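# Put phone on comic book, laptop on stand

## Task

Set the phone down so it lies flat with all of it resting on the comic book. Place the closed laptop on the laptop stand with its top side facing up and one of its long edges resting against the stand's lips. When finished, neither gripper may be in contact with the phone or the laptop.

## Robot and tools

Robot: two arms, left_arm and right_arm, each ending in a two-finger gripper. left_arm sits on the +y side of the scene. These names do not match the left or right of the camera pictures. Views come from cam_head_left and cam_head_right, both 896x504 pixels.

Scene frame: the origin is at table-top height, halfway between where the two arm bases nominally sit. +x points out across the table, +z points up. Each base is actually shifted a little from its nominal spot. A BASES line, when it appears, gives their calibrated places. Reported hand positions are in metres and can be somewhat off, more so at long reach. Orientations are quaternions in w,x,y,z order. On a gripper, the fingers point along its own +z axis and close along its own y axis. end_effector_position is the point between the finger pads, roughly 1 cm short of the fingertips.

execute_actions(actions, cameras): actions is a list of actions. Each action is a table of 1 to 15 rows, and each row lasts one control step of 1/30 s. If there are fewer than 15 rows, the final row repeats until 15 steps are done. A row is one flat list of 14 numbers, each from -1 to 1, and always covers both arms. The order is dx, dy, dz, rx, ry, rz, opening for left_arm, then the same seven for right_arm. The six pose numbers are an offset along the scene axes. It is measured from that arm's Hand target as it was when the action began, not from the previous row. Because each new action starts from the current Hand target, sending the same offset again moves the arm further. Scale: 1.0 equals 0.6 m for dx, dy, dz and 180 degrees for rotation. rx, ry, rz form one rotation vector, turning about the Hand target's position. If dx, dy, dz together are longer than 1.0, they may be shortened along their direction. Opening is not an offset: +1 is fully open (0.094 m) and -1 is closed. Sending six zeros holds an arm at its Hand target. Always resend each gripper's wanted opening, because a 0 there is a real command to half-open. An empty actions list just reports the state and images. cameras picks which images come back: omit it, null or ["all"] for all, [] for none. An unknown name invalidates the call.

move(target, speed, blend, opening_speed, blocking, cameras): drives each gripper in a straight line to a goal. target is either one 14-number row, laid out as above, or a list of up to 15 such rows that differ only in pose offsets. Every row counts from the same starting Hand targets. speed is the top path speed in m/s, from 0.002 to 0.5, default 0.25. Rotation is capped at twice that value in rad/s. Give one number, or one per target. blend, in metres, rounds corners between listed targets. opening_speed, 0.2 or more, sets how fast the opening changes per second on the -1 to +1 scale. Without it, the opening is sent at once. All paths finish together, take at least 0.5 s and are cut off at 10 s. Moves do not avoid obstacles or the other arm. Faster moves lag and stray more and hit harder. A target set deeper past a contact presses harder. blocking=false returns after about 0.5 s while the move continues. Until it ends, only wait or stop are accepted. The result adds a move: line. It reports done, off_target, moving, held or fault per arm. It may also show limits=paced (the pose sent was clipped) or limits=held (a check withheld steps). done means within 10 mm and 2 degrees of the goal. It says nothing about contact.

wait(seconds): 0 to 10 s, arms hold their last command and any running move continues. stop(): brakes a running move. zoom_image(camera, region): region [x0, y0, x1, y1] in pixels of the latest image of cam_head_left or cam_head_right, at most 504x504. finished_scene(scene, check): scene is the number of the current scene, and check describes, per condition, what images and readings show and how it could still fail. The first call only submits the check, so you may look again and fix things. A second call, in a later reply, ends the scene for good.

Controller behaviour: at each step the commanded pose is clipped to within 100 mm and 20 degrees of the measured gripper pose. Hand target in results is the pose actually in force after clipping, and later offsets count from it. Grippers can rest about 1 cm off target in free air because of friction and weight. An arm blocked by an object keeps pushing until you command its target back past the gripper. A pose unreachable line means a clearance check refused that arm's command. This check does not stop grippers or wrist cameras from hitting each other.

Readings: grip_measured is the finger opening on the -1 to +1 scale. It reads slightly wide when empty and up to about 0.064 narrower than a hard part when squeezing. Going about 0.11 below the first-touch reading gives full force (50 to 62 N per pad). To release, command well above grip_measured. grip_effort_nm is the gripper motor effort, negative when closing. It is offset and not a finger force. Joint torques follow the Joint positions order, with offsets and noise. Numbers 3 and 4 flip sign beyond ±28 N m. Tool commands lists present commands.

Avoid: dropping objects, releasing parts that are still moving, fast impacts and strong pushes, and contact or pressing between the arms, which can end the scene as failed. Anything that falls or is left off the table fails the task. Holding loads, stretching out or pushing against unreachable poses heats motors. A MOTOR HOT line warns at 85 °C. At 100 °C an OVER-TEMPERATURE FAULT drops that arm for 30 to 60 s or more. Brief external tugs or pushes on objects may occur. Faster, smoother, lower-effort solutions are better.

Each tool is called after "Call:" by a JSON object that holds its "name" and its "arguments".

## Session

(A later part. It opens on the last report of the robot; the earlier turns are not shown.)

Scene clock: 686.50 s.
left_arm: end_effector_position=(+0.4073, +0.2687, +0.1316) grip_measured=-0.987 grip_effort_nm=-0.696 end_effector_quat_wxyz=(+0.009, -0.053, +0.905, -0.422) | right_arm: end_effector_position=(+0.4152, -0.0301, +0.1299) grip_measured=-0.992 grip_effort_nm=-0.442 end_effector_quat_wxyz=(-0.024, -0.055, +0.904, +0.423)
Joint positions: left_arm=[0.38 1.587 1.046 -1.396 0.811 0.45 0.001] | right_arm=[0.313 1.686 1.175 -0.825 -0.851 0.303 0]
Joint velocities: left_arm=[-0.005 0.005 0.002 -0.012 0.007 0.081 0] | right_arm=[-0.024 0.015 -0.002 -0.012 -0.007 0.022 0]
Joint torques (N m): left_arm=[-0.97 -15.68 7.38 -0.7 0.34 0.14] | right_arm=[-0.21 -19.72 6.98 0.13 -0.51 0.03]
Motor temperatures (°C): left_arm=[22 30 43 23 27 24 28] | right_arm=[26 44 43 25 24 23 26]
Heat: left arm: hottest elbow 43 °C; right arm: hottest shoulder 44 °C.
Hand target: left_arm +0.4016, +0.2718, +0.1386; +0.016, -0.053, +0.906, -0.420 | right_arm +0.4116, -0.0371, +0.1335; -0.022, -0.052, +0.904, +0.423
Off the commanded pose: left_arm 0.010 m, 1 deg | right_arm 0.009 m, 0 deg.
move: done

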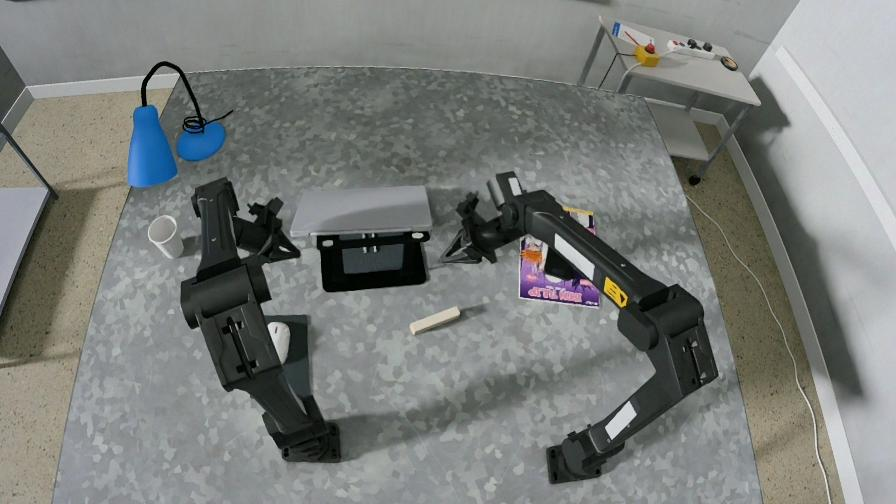

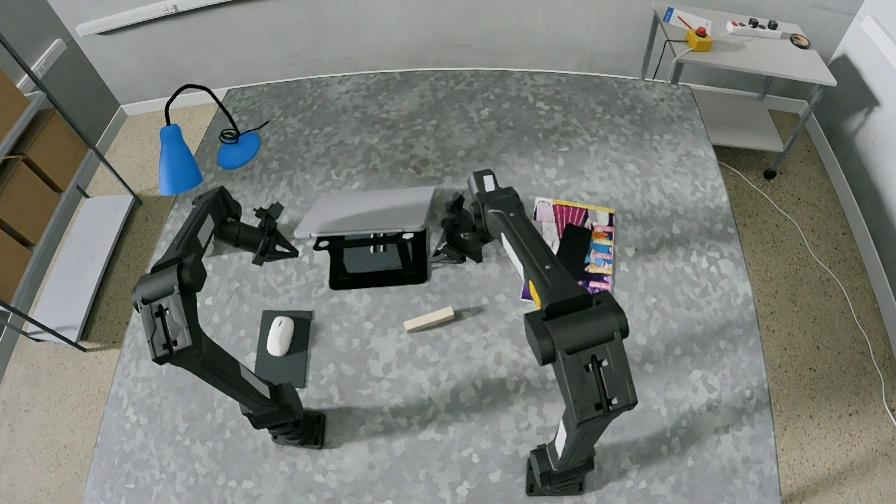

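Call:
{"name": "execute_actions", "arguments": {"actions": []}}

Call:
{"name": "zoom_image", "arguments": {"camera": "cam_head_left", "region": [285, 170, 445, 260]}}

Call:
{"name": "zoom_image", "arguments": {"camera": "cam_head_right", "region": [285, 150, 525, 285]}}

Scene clock: 701.23 s.
left_arm: end_effector_position=(+0.4072, +0.2686, +0.1316) grip_measured=-0.987 grip_effort_nm=-0.696 end_effector_quat_wxyz=(+0.009, -0.053, +0.905, -0.422) | right_arm: end_effector_position=(+0.4152, -0.0301, +0.1299) grip_measured=-0.992 grip_effort_nm=-0.437 end_effector_quat_wxyz=(-0.024, -0.055, +0.904, +0.423)
Joint positions: left_arm=[0.38 1.587 1.046 -1.396 0.811 0.451 0.001] | right_arm=[0.313 1.686 1.175 -0.825 -0.851 0.303 0]
Joint velocities: left_arm=[0.005 0.015 -0.002 0.007 -0.095 -0.007 0] | right_arm=[-0.015 -0.015 -0.002 -0.017 -0.037 -0.022 0]
Joint torques (N m): left_arm=[-0.44 -15.09 7.2 -0.81 0.33 0.19] | right_arm=[-0.26 -19.72 6.99 0.14 -0.5 0.03]
Motor temperatures (°C): left_arm=[22 30 42 23 27 24 28] | right_arm=[26 44 43 25 25 23 26]
Heat: left arm: hottest elbow 42 °C; right arm: hottest shoulder 44 °C.
Hand target: left_arm +0.4016, +0.2718, +0.1386; +0.016, -0.053, +0.906, -0.420 | right_arm +0.4116, -0.0371, +0.1335; -0.022, -0.052, +0.904, +0.423
Tool commands: left_gripper/opening=-1.0 right_gripper/opening=-1.0
Off the commanded pose: left_arm 0.010 m, 1 deg | right_arm 0.009 m, 0 deg.

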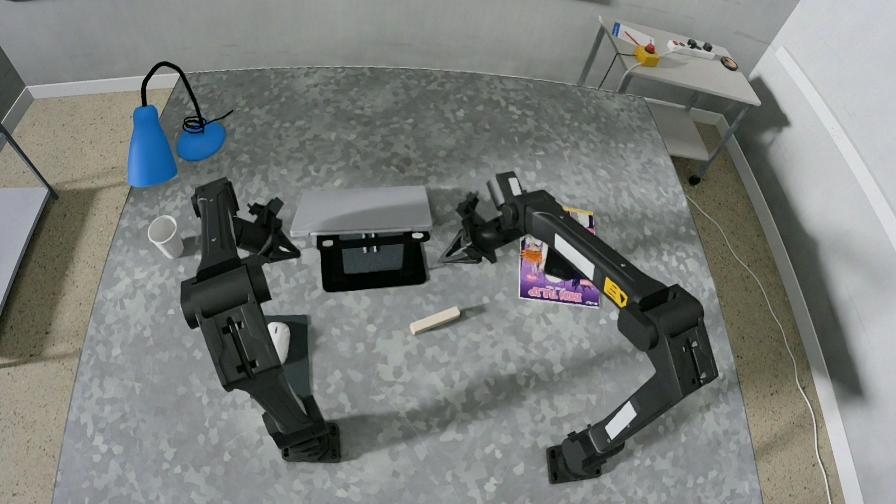

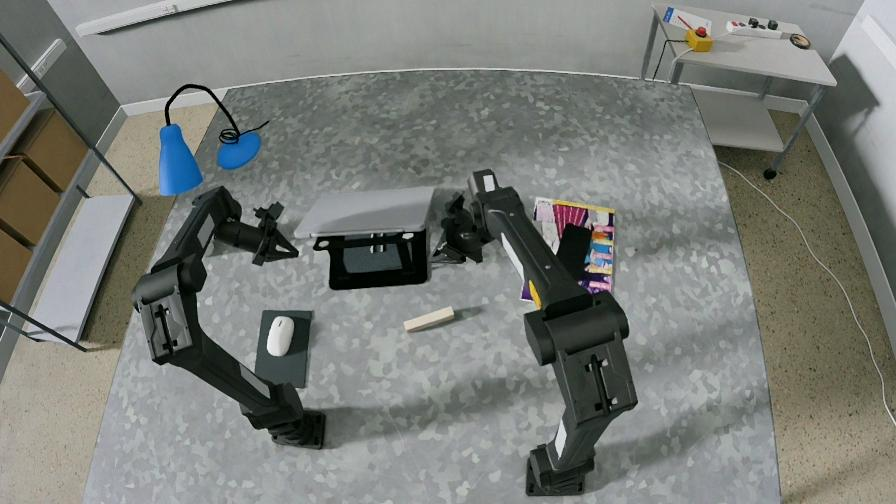

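Scaled by 3.150.

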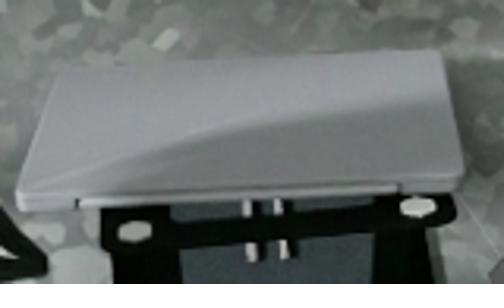

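Scaled by 2.100.

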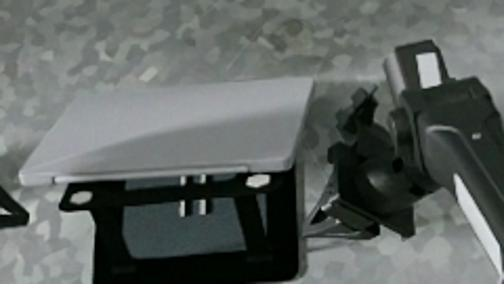

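Call:
{"name": "move", "arguments": {"target": [[-0.03,0.05,0,0,0,0,-1,-0.02,0,0.09,0,0,0,-1],[-0.03,0.05,0,0,0,0,-1,-0.02,0.14,0.09,0,0,0,-1]], "speed": 0.12, "blend": [0.01,0], "cameras": ["cam_head_left","cam_head_right"]}}

Call:
{"name": "zoom_image", "arguments": {"camera": "cam_head_left", "region": [365, 180, 525, 270]}}

Call:
{"name": "zoom_image", "arguments": {"camera": "cam_head_right", "region": [365, 180, 525, 270]}}

Scene clock: 719.33 s.
left_arm: end_effector_position=(+0.3875, +0.2993, +0.1336) grip_measured=-0.987 grip_effort_nm=-0.696 end_effector_quat_wxyz=(+0.012, -0.053, +0.905, -0.421) | right_arm: end_effector_position=(+0.3820, +0.0336, +0.1778) grip_measured=-0.992 grip_effort_nm=-0.437 end_effector_quat_wxyz=(-0.037, -0.045, +0.907, +0.417)
Joint positions: left_arm=[0.473 1.587 1.046 -1.474 0.775 0.569 0.001] | right_arm=[0.462 1.602 1.204 -0.811 -0.803 0.523 0]
Joint velocities: left_arm=[-0.005 -0.015 -0.012 -0.007 -0.037 -0.051 0.001] | right_arm=[-0.005 -0.005 0.002 -0.007 -0.022 -0.007 0.001]
Joint torques (N m): left_arm=[-1.03 -14.56 7.58 -1.01 0.35 0.14] | right_arm=[1.08 -15.03 12.79 1.16 -0.29 0.17]
Motor temperatures (°C): left_arm=[22 30 41 23 27 24 28] | right_arm=[26 44 42 25 25 23 26]
Heat: left arm: hottest elbow 41 °C; right arm: hottest shoulder 44 °C.
Hand target: left_arm +0.3835, +0.3019, +0.1381; +0.015, -0.053, +0.906, -0.420 | right_arm +0.4006, +0.0481, +0.1862; -0.024, -0.053, +0.904, +0.423
Off the commanded pose: left_arm 0.007 m, 0 deg | right_arm 0.024 m, 2 deg.
move: off_target (right_arm)

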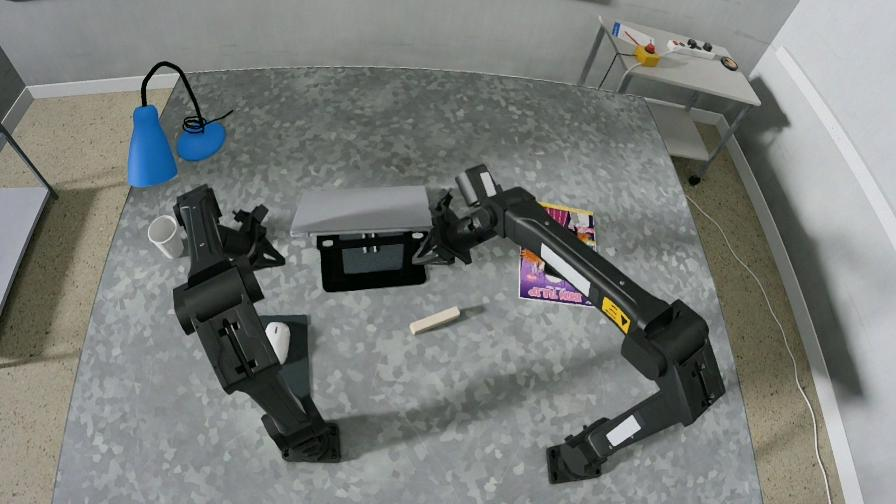

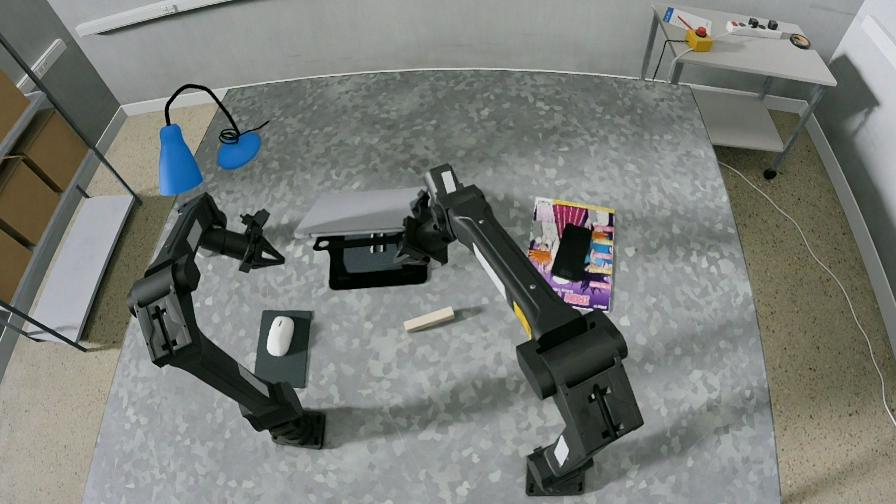

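Scaled by 3.150.

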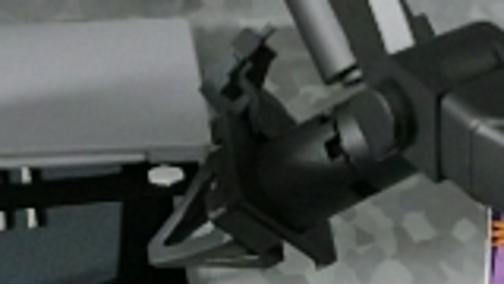

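Scaled by 3.150.

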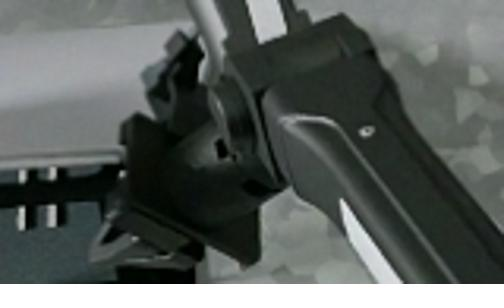

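Call:
{"name": "move", "arguments": {"target": [0,0,0,0,0,0,-1,0.085,0.045,-0.027,0,0,0,-1], "speed": 0.08, "cameras": ["cam_head_left","cam_head_right"]}}

Call:
{"name": "zoom_image", "arguments": {"camera": "cam_head_left", "region": [365, 180, 485, 250]}}

Call:
{"name": "zoom_image", "arguments": {"camera": "cam_head_right", "region": [345, 180, 465, 250]}}

Scene clock: 726.97 s.
left_arm: end_effector_position=(+0.3875, +0.2993, +0.1336) grip_measured=-0.987 grip_effort_nm=-0.701 end_effector_quat_wxyz=(+0.012, -0.053, +0.905, -0.421) | right_arm: end_effector_position=(+0.4347, +0.0602, +0.1646) grip_measured=-0.992 grip_effort_nm=-0.437 end_effector_quat_wxyz=(-0.032, -0.047, +0.906, +0.419)
Joint positions: left_arm=[0.473 1.587 1.046 -1.474 0.775 0.57 0.001] | right_arm=[0.462 1.753 1.362 -0.805 -0.803 0.523 0]
Joint velocities: left_arm=[-0.015 -0.024 0.007 -0.017 0.022 -0.022 -0.001] | right_arm=[-0.024 -0.024 -0.002 -0.007 -0.007 -0.007 0]
Joint torques (N m): left_arm=[-1.08 -14.33 7.6 -0.76 0.34 0.1] | right_arm=[1.08 -17.08 12.83 0.88 -0.31 0.16]
Motor temperatures (°C): left_arm=[22 30 41 23 27 24 28] | right_arm=[26 44 43 25 24 23 26]
Heat: left arm: hottest elbow 41 °C; right arm: hottest shoulder 44 °C.
Hand target: left_arm +0.3836, +0.3019, +0.1381; +0.016, -0.053, +0.906, -0.420 | right_arm +0.4518, +0.0742, +0.1689; -0.024, -0.053, +0.904, +0.423
Off the commanded pose: left_arm 0.007 m, 0 deg | right_arm 0.023 m, 1 deg.
move: off_target (right_arm)

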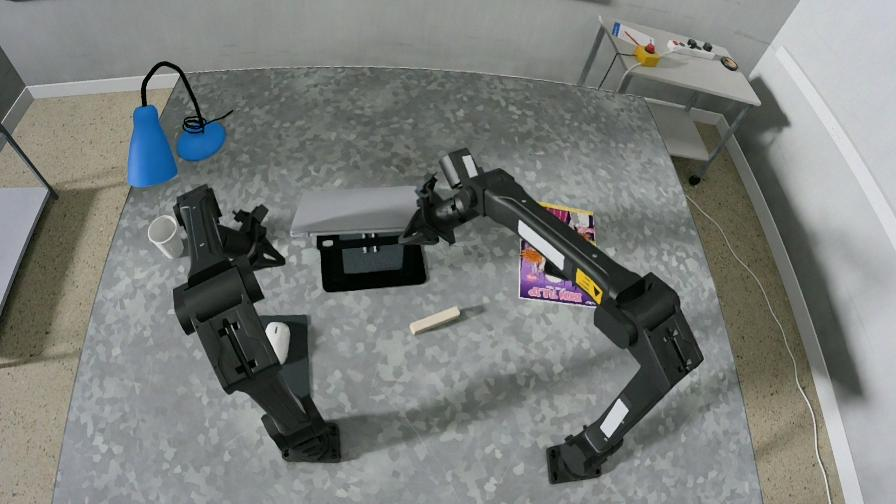

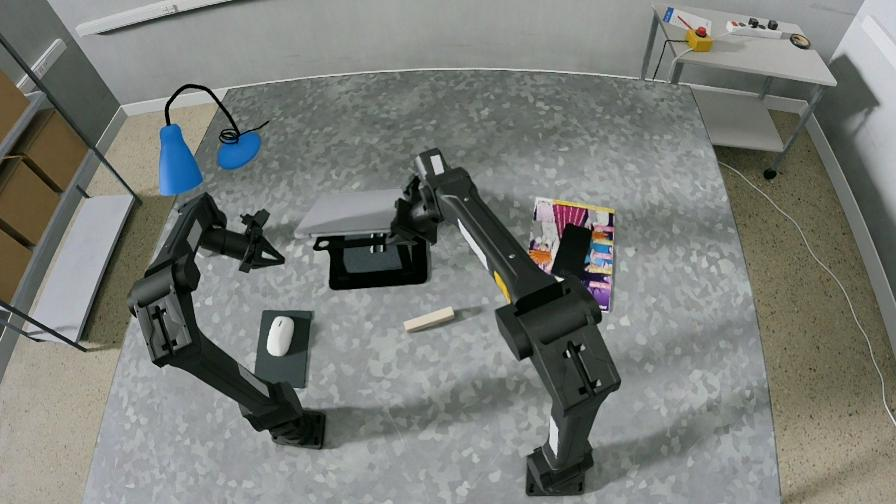

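Scaled by 4.200.

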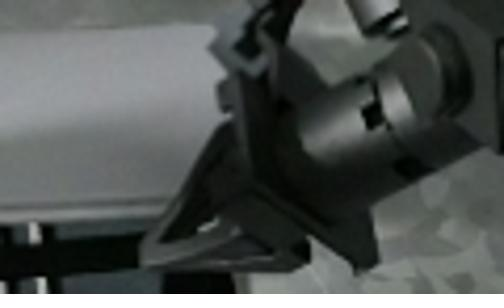

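Scaled by 4.200.

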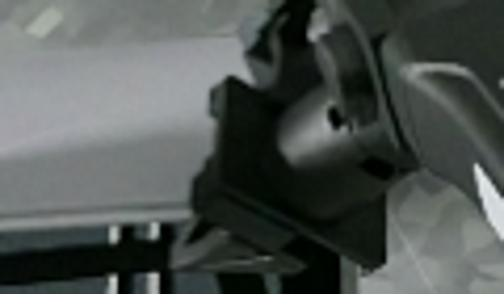

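Call:
{"name": "move", "arguments": {"target": [0,0,0,0,0,0,-1,0.045,-0.003,-0.03,0,0,0,-1], "speed": 0.05, "cameras": ["cam_head_left","cam_head_right"]}}

Call:
{"name": "zoom_image", "arguments": {"camera": "cam_head_left", "region": [365, 180, 485, 250]}}

Call:
{"name": "zoom_image", "arguments": {"camera": "cam_head_right", "region": [345, 180, 465, 250]}}

Scene clock: 732.83 s.
left_arm: end_effector_position=(+0.3875, +0.2993, +0.1336) grip_measured=-0.987 grip_effort_nm=-0.696 end_effector_quat_wxyz=(+0.012, -0.053, +0.905, -0.421) | right_arm: end_effector_position=(+0.4567, +0.0682, +0.1519) grip_measured=-0.992 grip_effort_nm=-0.442 end_effector_quat_wxyz=(-0.032, -0.052, +0.905, +0.420)
Joint positions: left_arm=[0.473 1.587 1.046 -1.474 0.775 0.57 0.001] | right_arm=[0.456 1.824 1.425 -0.805 -0.809 0.506 0]
Joint velocities: left_arm=[-0.005 -0.005 -0.007 -0.002 0.007 -0.066 0.001] | right_arm=[-0.005 -0.005 -0.007 0.007 -0.081 -0.051 0.001]
Joint torques (N m): left_arm=[-0.44 -14.15 7.6 -0.72 0.26 0.17] | right_arm=[-0.26 -18.14 12.66 0.59 -0.41 0]
Motor temperatures (°C): left_arm=[22 30 41 23 27 24 28] | right_arm=[26 43 45 25 24 23 26]
Heat: left arm: hottest elbow 41 °C; right arm: hottest elbow 45 °C.
Hand target: left_arm +0.3836, +0.3019, +0.1381; +0.016, -0.053, +0.906, -0.420 | right_arm +0.4785, +0.0717, +0.1505; -0.024, -0.053, +0.904, +0.423
Off the commanded pose: left_arm 0.007 m, 0 deg | right_arm 0.023 m, 1 deg.
move: off_target (right_arm)

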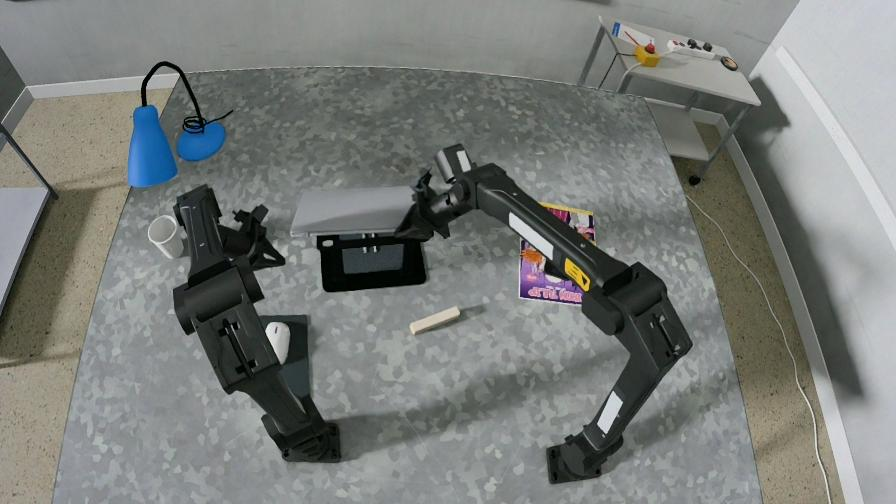

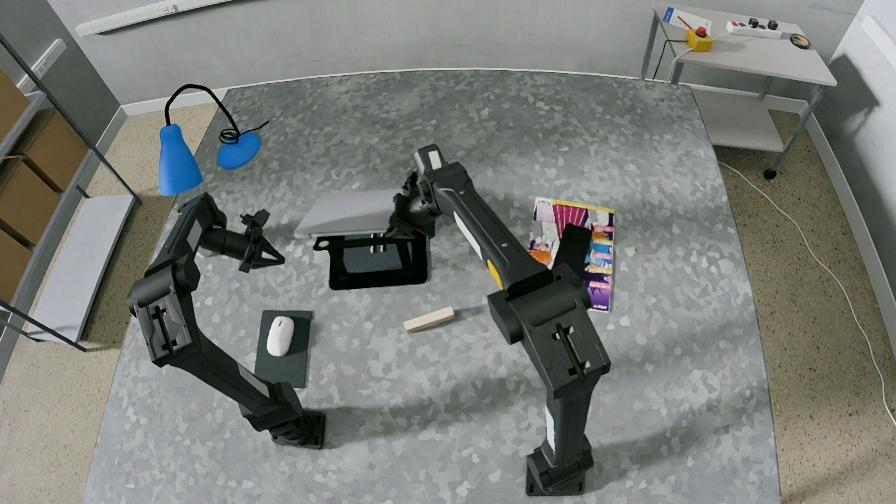

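Scaled by 4.200.

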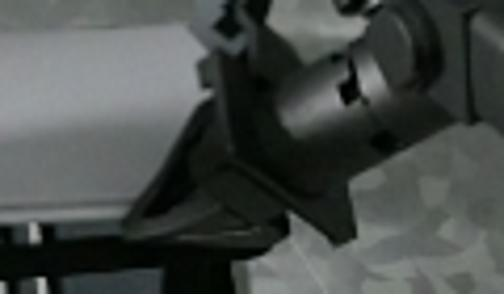

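Scaled by 4.200.

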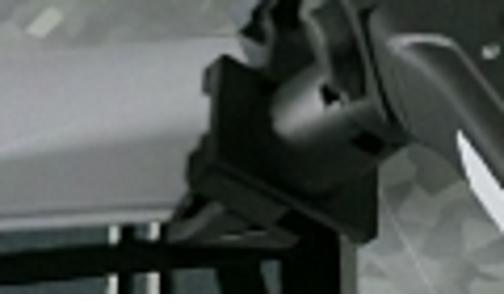

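Call:
{"name": "move", "arguments": {"target": [0,0,0,0,0,0,-1,0.008,0,-0.022,0,0,0,-1], "speed": 0.05, "cameras": ["cam_head_left","cam_head_right"]}}

Call:
{"name": "zoom_image", "arguments": {"camera": "cam_head_left", "region": [365, 180, 485, 250]}}

Call:
{"name": "zoom_image", "arguments": {"camera": "cam_head_right", "region": [345, 180, 465, 250]}}

Scene clock: 736.30 s.
left_arm: end_effector_position=(+0.3875, +0.2993, +0.1336) grip_measured=-0.987 grip_effort_nm=-0.696 end_effector_quat_wxyz=(+0.012, -0.053, +0.905, -0.421) | right_arm: end_effector_position=(+0.4619, +0.0683, +0.1479) grip_measured=-0.992 grip_effort_nm=-0.442 end_effector_quat_wxyz=(-0.030, -0.053, +0.904, +0.423)
Joint positions: left_arm=[0.473 1.587 1.046 -1.474 0.775 0.57 0.001] | right_arm=[0.452 1.839 1.433 -0.797 -0.814 0.5 0]
Joint velocities: left_arm=[0.005 -0.005 0.007 -0.012 -0.022 -0.081 0] | right_arm=[0.005 -0.015 0.007 -0.012 -0.007 -0.022 0]
Joint torques (N m): left_arm=[-0.62 -14.51 7.54 -0.92 0.27 0.19] | right_arm=[-0.15 -17.73 11.92 1.01 -0.31 -0.01]
Motor temperatures (°C): left_arm=[22 30 41 23 27 24 28] | right_arm=[26 43 46 25 24 23 26]
Heat: left arm: hottest elbow 41 °C; right arm: hottest elbow 46 °C.
Hand target: left_arm +0.3836, +0.3019, +0.1381; +0.016, -0.053, +0.906, -0.420 | right_arm +0.4832, +0.0713, +0.1371; -0.024, -0.053, +0.905, +0.423
Off the commanded pose: left_arm 0.007 m, 0 deg | right_arm 0.024 m, 1 deg.
move: off_target (right_arm)

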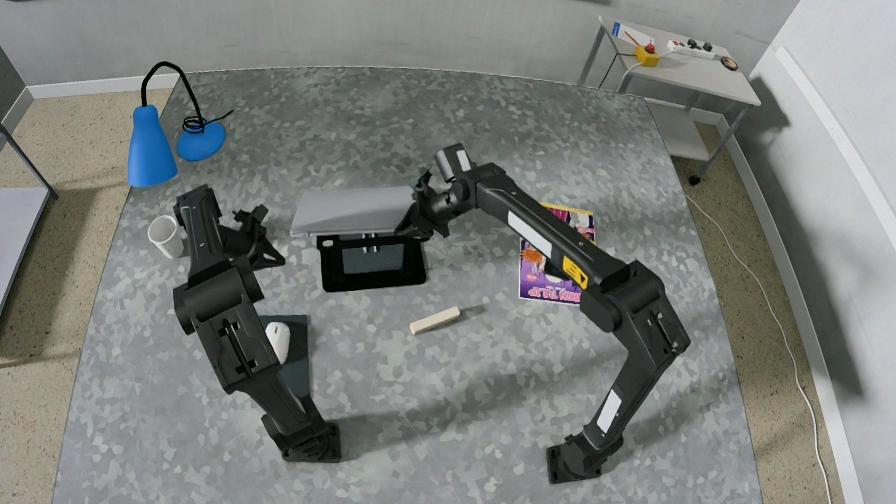

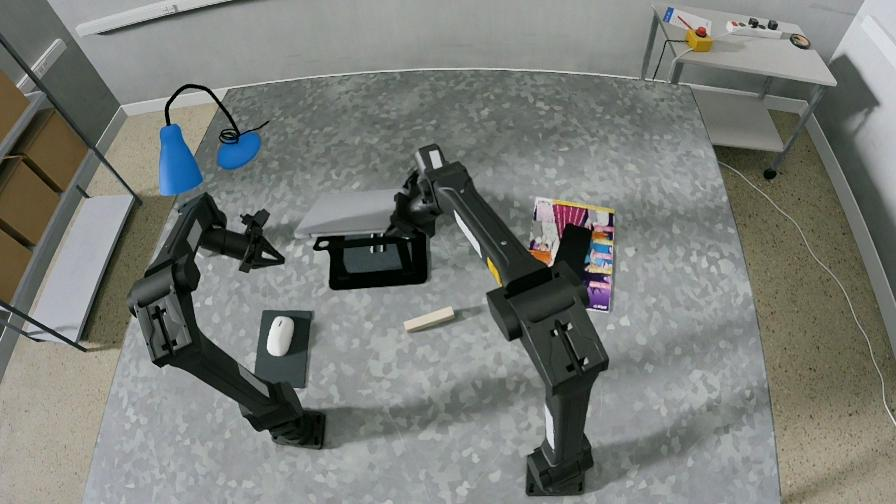

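Scaled by 4.200.

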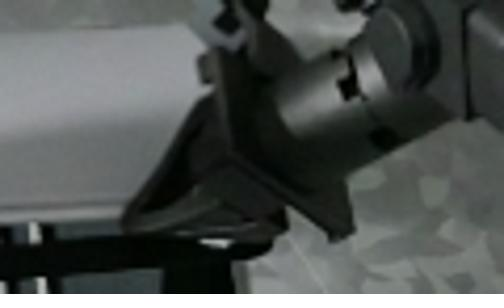

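Scaled by 4.200.

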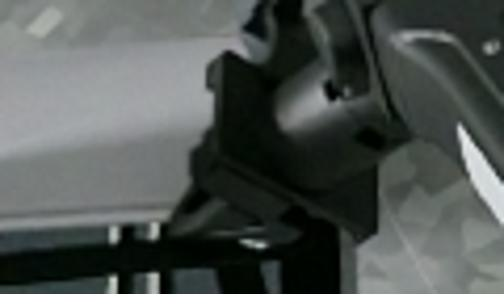

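Call:
{"name": "move", "arguments": {"target": [0,0,0,0,0,0,-1,0.02,0,0.0,0,0,0,-1], "speed": 0.05, "cameras": ["cam_head_left","cam_head_right"]}}

Call:
{"name": "zoom_image", "arguments": {"camera": "cam_head_left", "region": [285, 180, 445, 270]}}

Call:
{"name": "zoom_image", "arguments": {"camera": "cam_head_right", "region": [345, 180, 465, 250]}}

Scene clock: 739.87 s.
left_arm: end_effector_position=(+0.3875, +0.2993, +0.1336) grip_measured=-0.987 grip_effort_nm=-0.696 end_effector_quat_wxyz=(+0.012, -0.053, +0.905, -0.421) | right_arm: end_effector_position=(+0.4649, +0.0710, +0.1491) grip_measured=-0.992 grip_effort_nm=-0.437 end_effector_quat_wxyz=(-0.034, -0.058, +0.902, +0.427)
Joint positions: left_arm=[0.473 1.587 1.046 -1.474 0.775 0.57 0.001] | right_arm=[0.451 1.852 1.454 -0.812 -0.827 0.489 0]
Joint velocities: left_arm=[-0.005 -0.005 0.002 -0.012 0.051 -0.095 0] | right_arm=[-0.005 0.015 0.012 -0.002 0.066 0.022 0]
Joint torques (N m): left_arm=[-0.67 -13.86 7.53 -0.81 0.25 0.16] | right_arm=[-0.67 -16.85 13.08 0.87 0.03 0.03]
Motor temperatures (°C): left_arm=[22 30 41 23 27 24 28] | right_arm=[26 43 46 25 24 23 26]
Heat: left arm: hottest elbow 41 °C; right arm: hottest elbow 46 °C.
Hand target: left_arm +0.3836, +0.3019, +0.1381; +0.016, -0.053, +0.906, -0.420 | right_arm +0.4952, +0.0713, +0.1371; -0.024, -0.053, +0.904, +0.423
Off the commanded pose: left_arm 0.007 m, 0 deg | right_arm 0.033 m, 1 deg.
move: off_target (right_arm)

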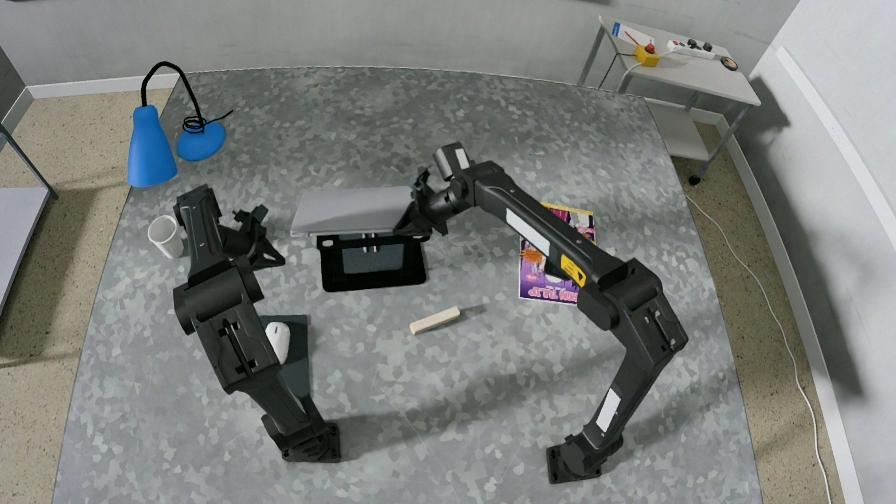

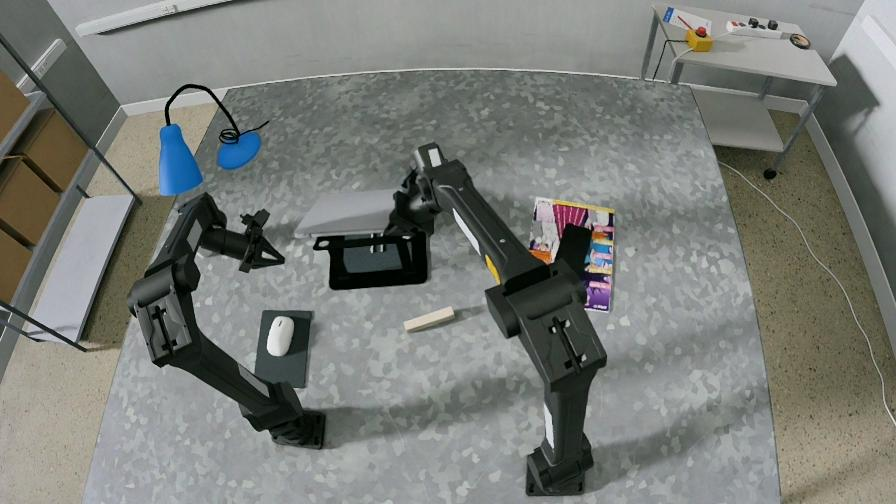

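Scaled by 3.150.

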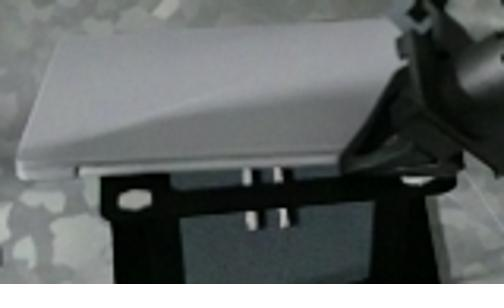

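Scaled by 4.200.

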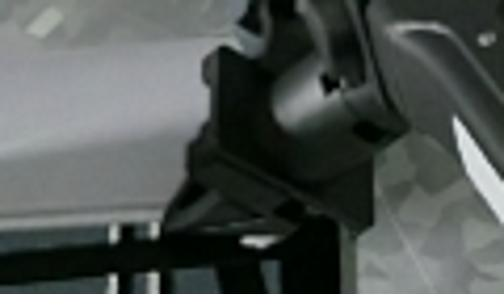

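Call:
{"name": "move", "arguments": {"target": [0,0,0,0,0,0,-1,0.025,0,0.008,0,0,0,-1], "speed": 0.05, "cameras": ["cam_head_left","cam_head_right"]}}

Call:
{"name": "zoom_image", "arguments": {"camera": "cam_head_left", "region": [285, 180, 445, 270]}}

Call:
{"name": "zoom_image", "arguments": {"camera": "cam_head_right", "region": [345, 180, 465, 250]}}

Scene clock: 748.57 s.
left_arm: end_effector_position=(+0.3875, +0.2993, +0.1336) grip_measured=-0.987 grip_effort_nm=-0.696 end_effector_quat_wxyz=(+0.012, -0.053, +0.905, -0.421) | right_arm: end_effector_position=(+0.4903, +0.0685, +0.1519) grip_measured=-0.992 grip_effort_nm=-0.437 end_effector_quat_wxyz=(-0.028, -0.053, +0.903, +0.425)
Joint positions: left_arm=[0.473 1.587 1.046 -1.474 0.775 0.57 0.001] | right_arm=[0.43 1.898 1.532 -0.851 -0.824 0.474 0]
Joint velocities: left_arm=[0.005 -0.005 0.012 0.002 -0.007 -0.007 -0.001] | right_arm=[0.005 -0.015 -0.007 -0.012 -0.066 -0.007 0]
Joint torques (N m): left_arm=[-0.03 -14.39 7.76 -0.8 0.25 0.15] | right_arm=[-0.09 -18.73 12.27 0.62 -0.21 0.02]
Motor temperatures (°C): left_arm=[22 30 40 23 27 24 28] | right_arm=[26 43 49 25 24 23 26]
Heat: left arm: hottest elbow 40 °C; right arm: hottest elbow 49 °C.
Hand target: left_arm +0.3836, +0.3019, +0.1381; +0.016, -0.053, +0.906, -0.420 | right_arm +0.5103, +0.0710, +0.1417; -0.024, -0.052, +0.904, +0.423
Off the commanded pose: left_arm 0.007 m, 0 deg | right_arm 0.022 m, 1 deg.
move: off_target (right_arm)

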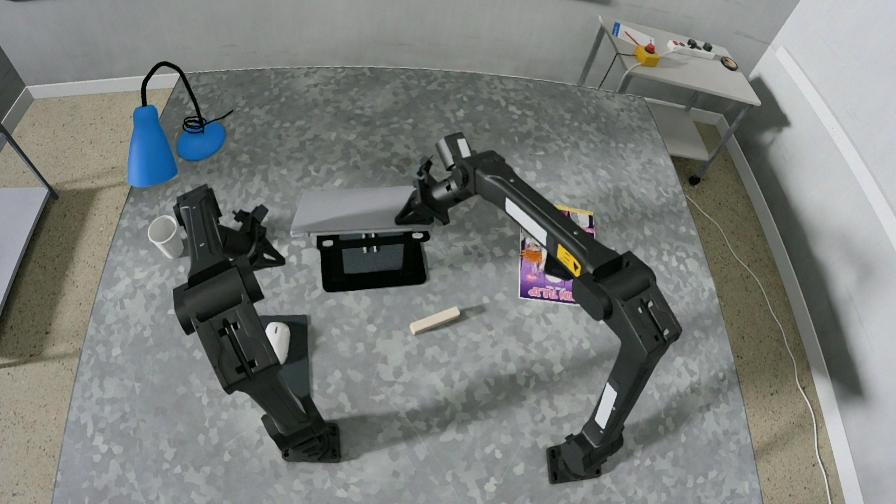

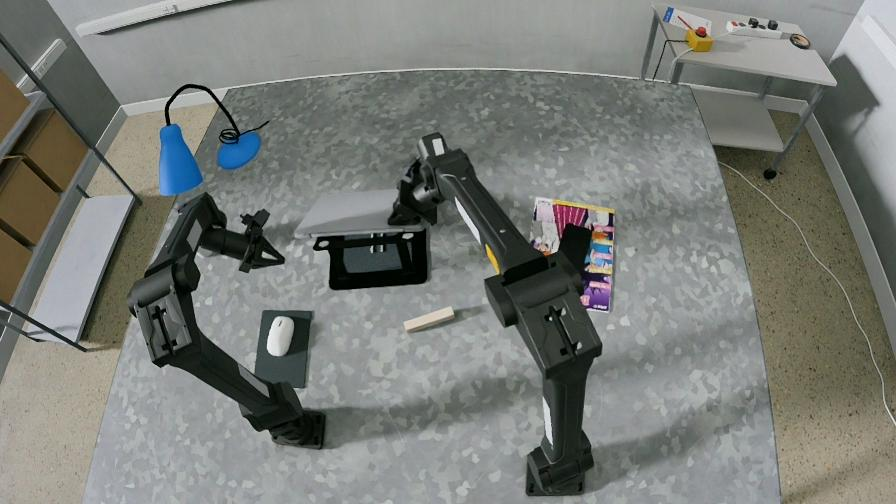

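Scaled by 3.150.

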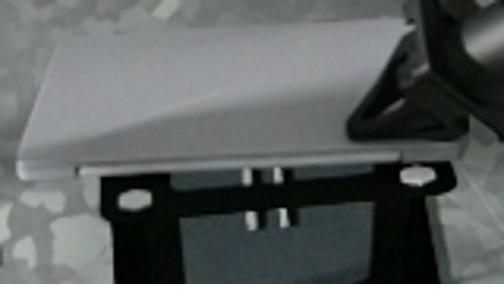

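Scaled by 4.200.

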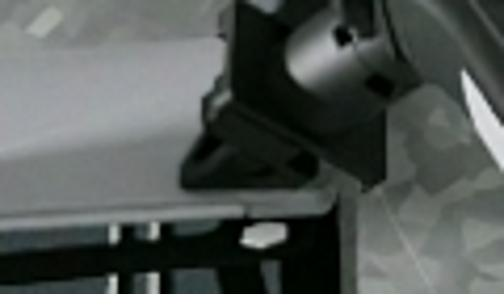

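Call:
{"name": "move", "arguments": {"target": [[0,0,0,0,0,0,-1,-0.005,0,0.03,0,0,0,-1],[0,0,0,0,0,0,-1,-0.095,0,0.015,0,0,0,-1],[0,0,0,0,0,0,-1,-0.095,0,-0.018,0,0,0,-1]], "speed": 0.07, "cameras": ["cam_head_left","cam_head_right"]}}

Call:
{"name": "zoom_image", "arguments": {"camera": "cam_head_left", "region": [285, 180, 445, 270]}}

Call:
{"name": "zoom_image", "arguments": {"camera": "cam_head_right", "region": [345, 180, 465, 250]}}

Scene clock: 753.87 s.
left_arm: end_effector_position=(+0.3875, +0.2993, +0.1336) grip_measured=-0.987 grip_effort_nm=-0.696 end_effector_quat_wxyz=(+0.012, -0.053, +0.905, -0.421) | right_arm: end_effector_position=(+0.4617, +0.0698, +0.1469) grip_measured=-0.992 grip_effort_nm=-0.437 end_effector_quat_wxyz=(-0.013, -0.056, +0.902, +0.429)
Joint positions: left_arm=[0.473 1.587 1.046 -1.474 0.775 0.57 0.001] | right_arm=[0.455 1.825 1.402 -0.734 -0.809 0.515 0]
Joint velocities: left_arm=[-0.005 -0.005 -0.002 0.007 -0.022 0.037 0] | right_arm=[-0.015 -0.005 -0.002 0.012 -0.051 0.022 0]
Joint torques (N m): left_arm=[-0.26 -15.09 7.64 -0.94 0.28 0.21] | right_arm=[1.2 -20.89 6.78 1.4 -0.18 0.17]
Motor temperatures (°C): left_arm=[22 30 40 23 27 24 28] | right_arm=[26 43 49 25 24 23 26]
Heat: left arm: hottest elbow 40 °C; right arm: hottest elbow 49 °C.
Hand target: left_arm +0.3836, +0.3019, +0.1381; +0.016, -0.053, +0.906, -0.420 | right_arm +0.4531, +0.0716, +0.1316; -0.024, -0.053, +0.904, +0.423
Off the commanded pose: left_arm 0.007 m, 0 deg | right_arm 0.018 m, 1 deg.
move: off_target (right_arm)

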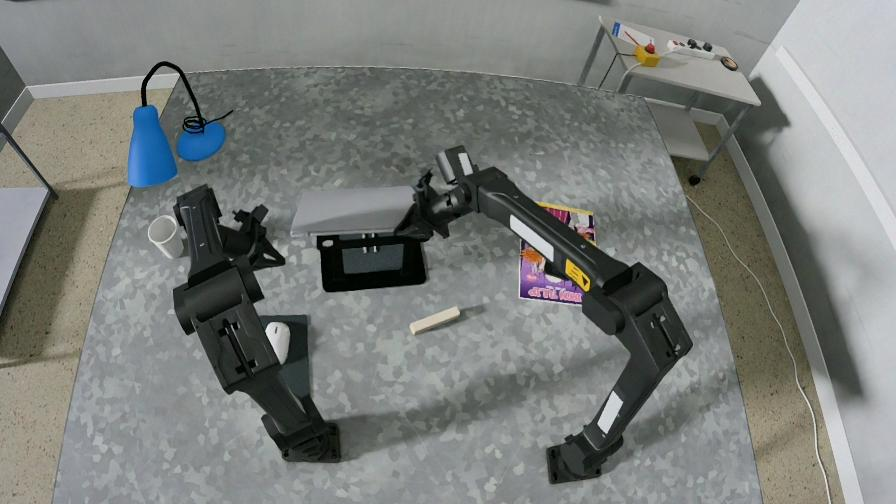

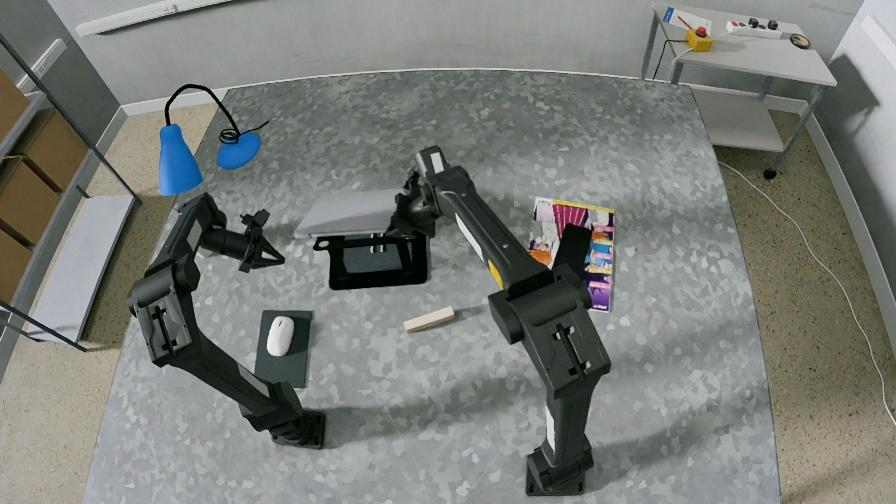

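Scaled by 3.150.

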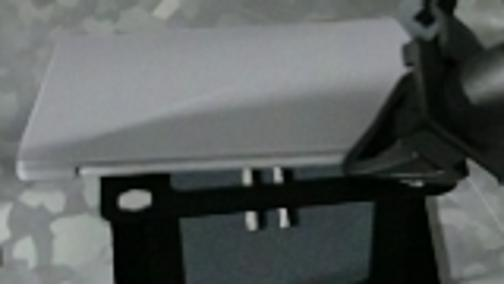

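Scaled by 4.200.

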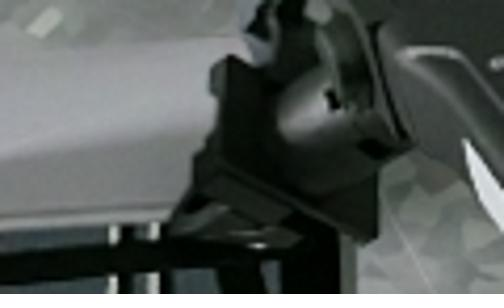

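Call:
{"name": "move", "arguments": {"target": [0,0,0,0,0,0,-1,0.015,0,-0.015,0,0,0,-1], "speed": 0.05, "cameras": ["cam_head_left","cam_head_right"]}}

Call:
{"name": "zoom_image", "arguments": {"camera": "cam_head_left", "region": [355, 190, 455, 246]}}

Call:
{"name": "zoom_image", "arguments": {"camera": "cam_head_right", "region": [345, 190, 445, 246]}}

Scene clock: 767.43 s.
left_arm: end_effector_position=(+0.3875, +0.2993, +0.1336) grip_measured=-0.987 grip_effort_nm=-0.691 end_effector_quat_wxyz=(+0.012, -0.053, +0.905, -0.421) | right_arm: end_effector_position=(+0.4617, +0.0701, +0.1473) grip_measured=-0.992 grip_effort_nm=-0.432 end_effector_quat_wxyz=(-0.013, -0.057, +0.901, +0.430)
Joint positions: left_arm=[0.473 1.587 1.046 -1.474 0.775 0.57 0.001] | right_arm=[0.455 1.824 1.402 -0.732 -0.81 0.515 0]
Joint velocities: left_arm=[0.005 0.005 -0.002 -0.002 -0.007 0.066 0] | right_arm=[-0.005 -0.005 0.002 -0.017 -0.081 -0.007 -0.001]
Joint torques (N m): left_arm=[-0.56 -14.92 7.61 -0.9 0.28 0.16] | right_arm=[0.73 -18.55 7.88 1.24 -0.2 0.08]
Motor temperatures (°C): left_arm=[22 29 40 23 27 24 28] | right_arm=[26 42 48 25 24 23 26]
Heat: left arm: hottest elbow 40 °C; right arm: hottest elbow 48 °C.
Hand target: left_arm +0.3836, +0.3019, +0.1381; +0.016, -0.053, +0.906, -0.420 | right_arm +0.4619, +0.0713, +0.1226; -0.024, -0.053, +0.904, +0.423
Off the commanded pose: left_arm 0.007 m, 0 deg | right_arm 0.025 m, 2 deg.
move: off_target (right_arm)

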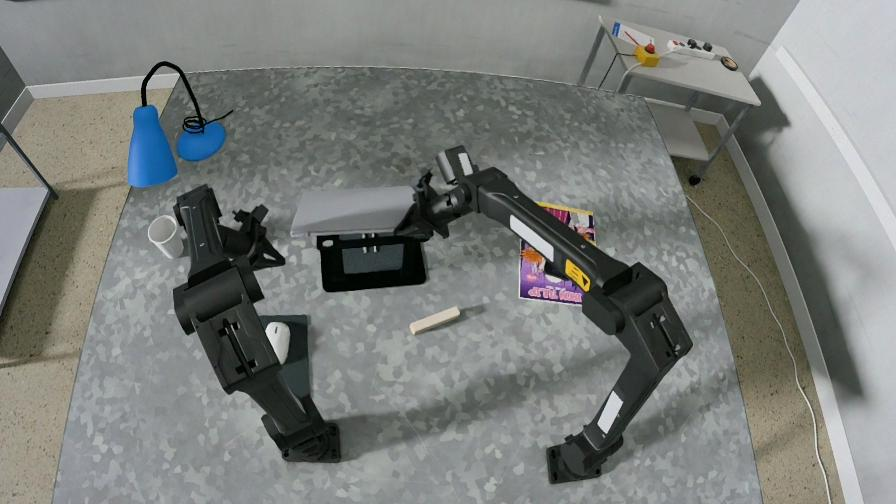

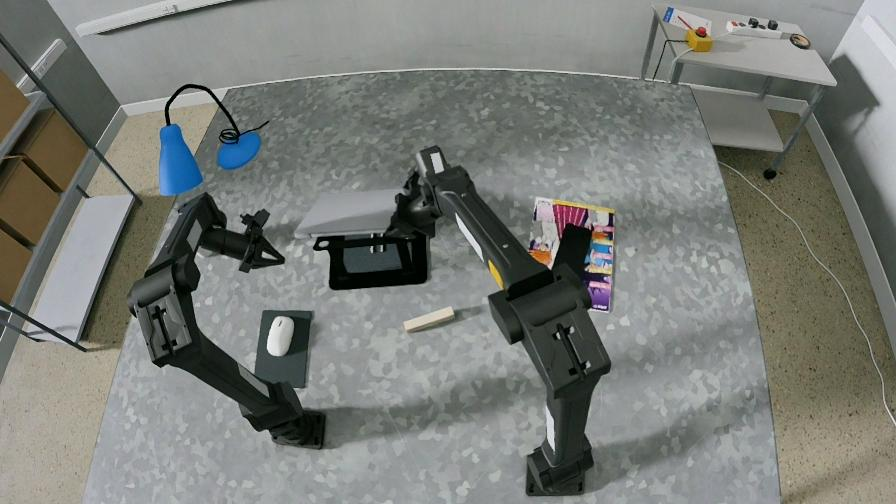

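Scaled by 5.040.

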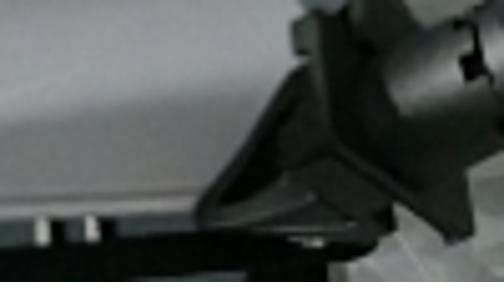

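Scaled by 5.040.

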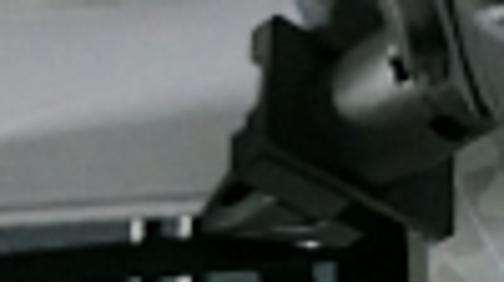

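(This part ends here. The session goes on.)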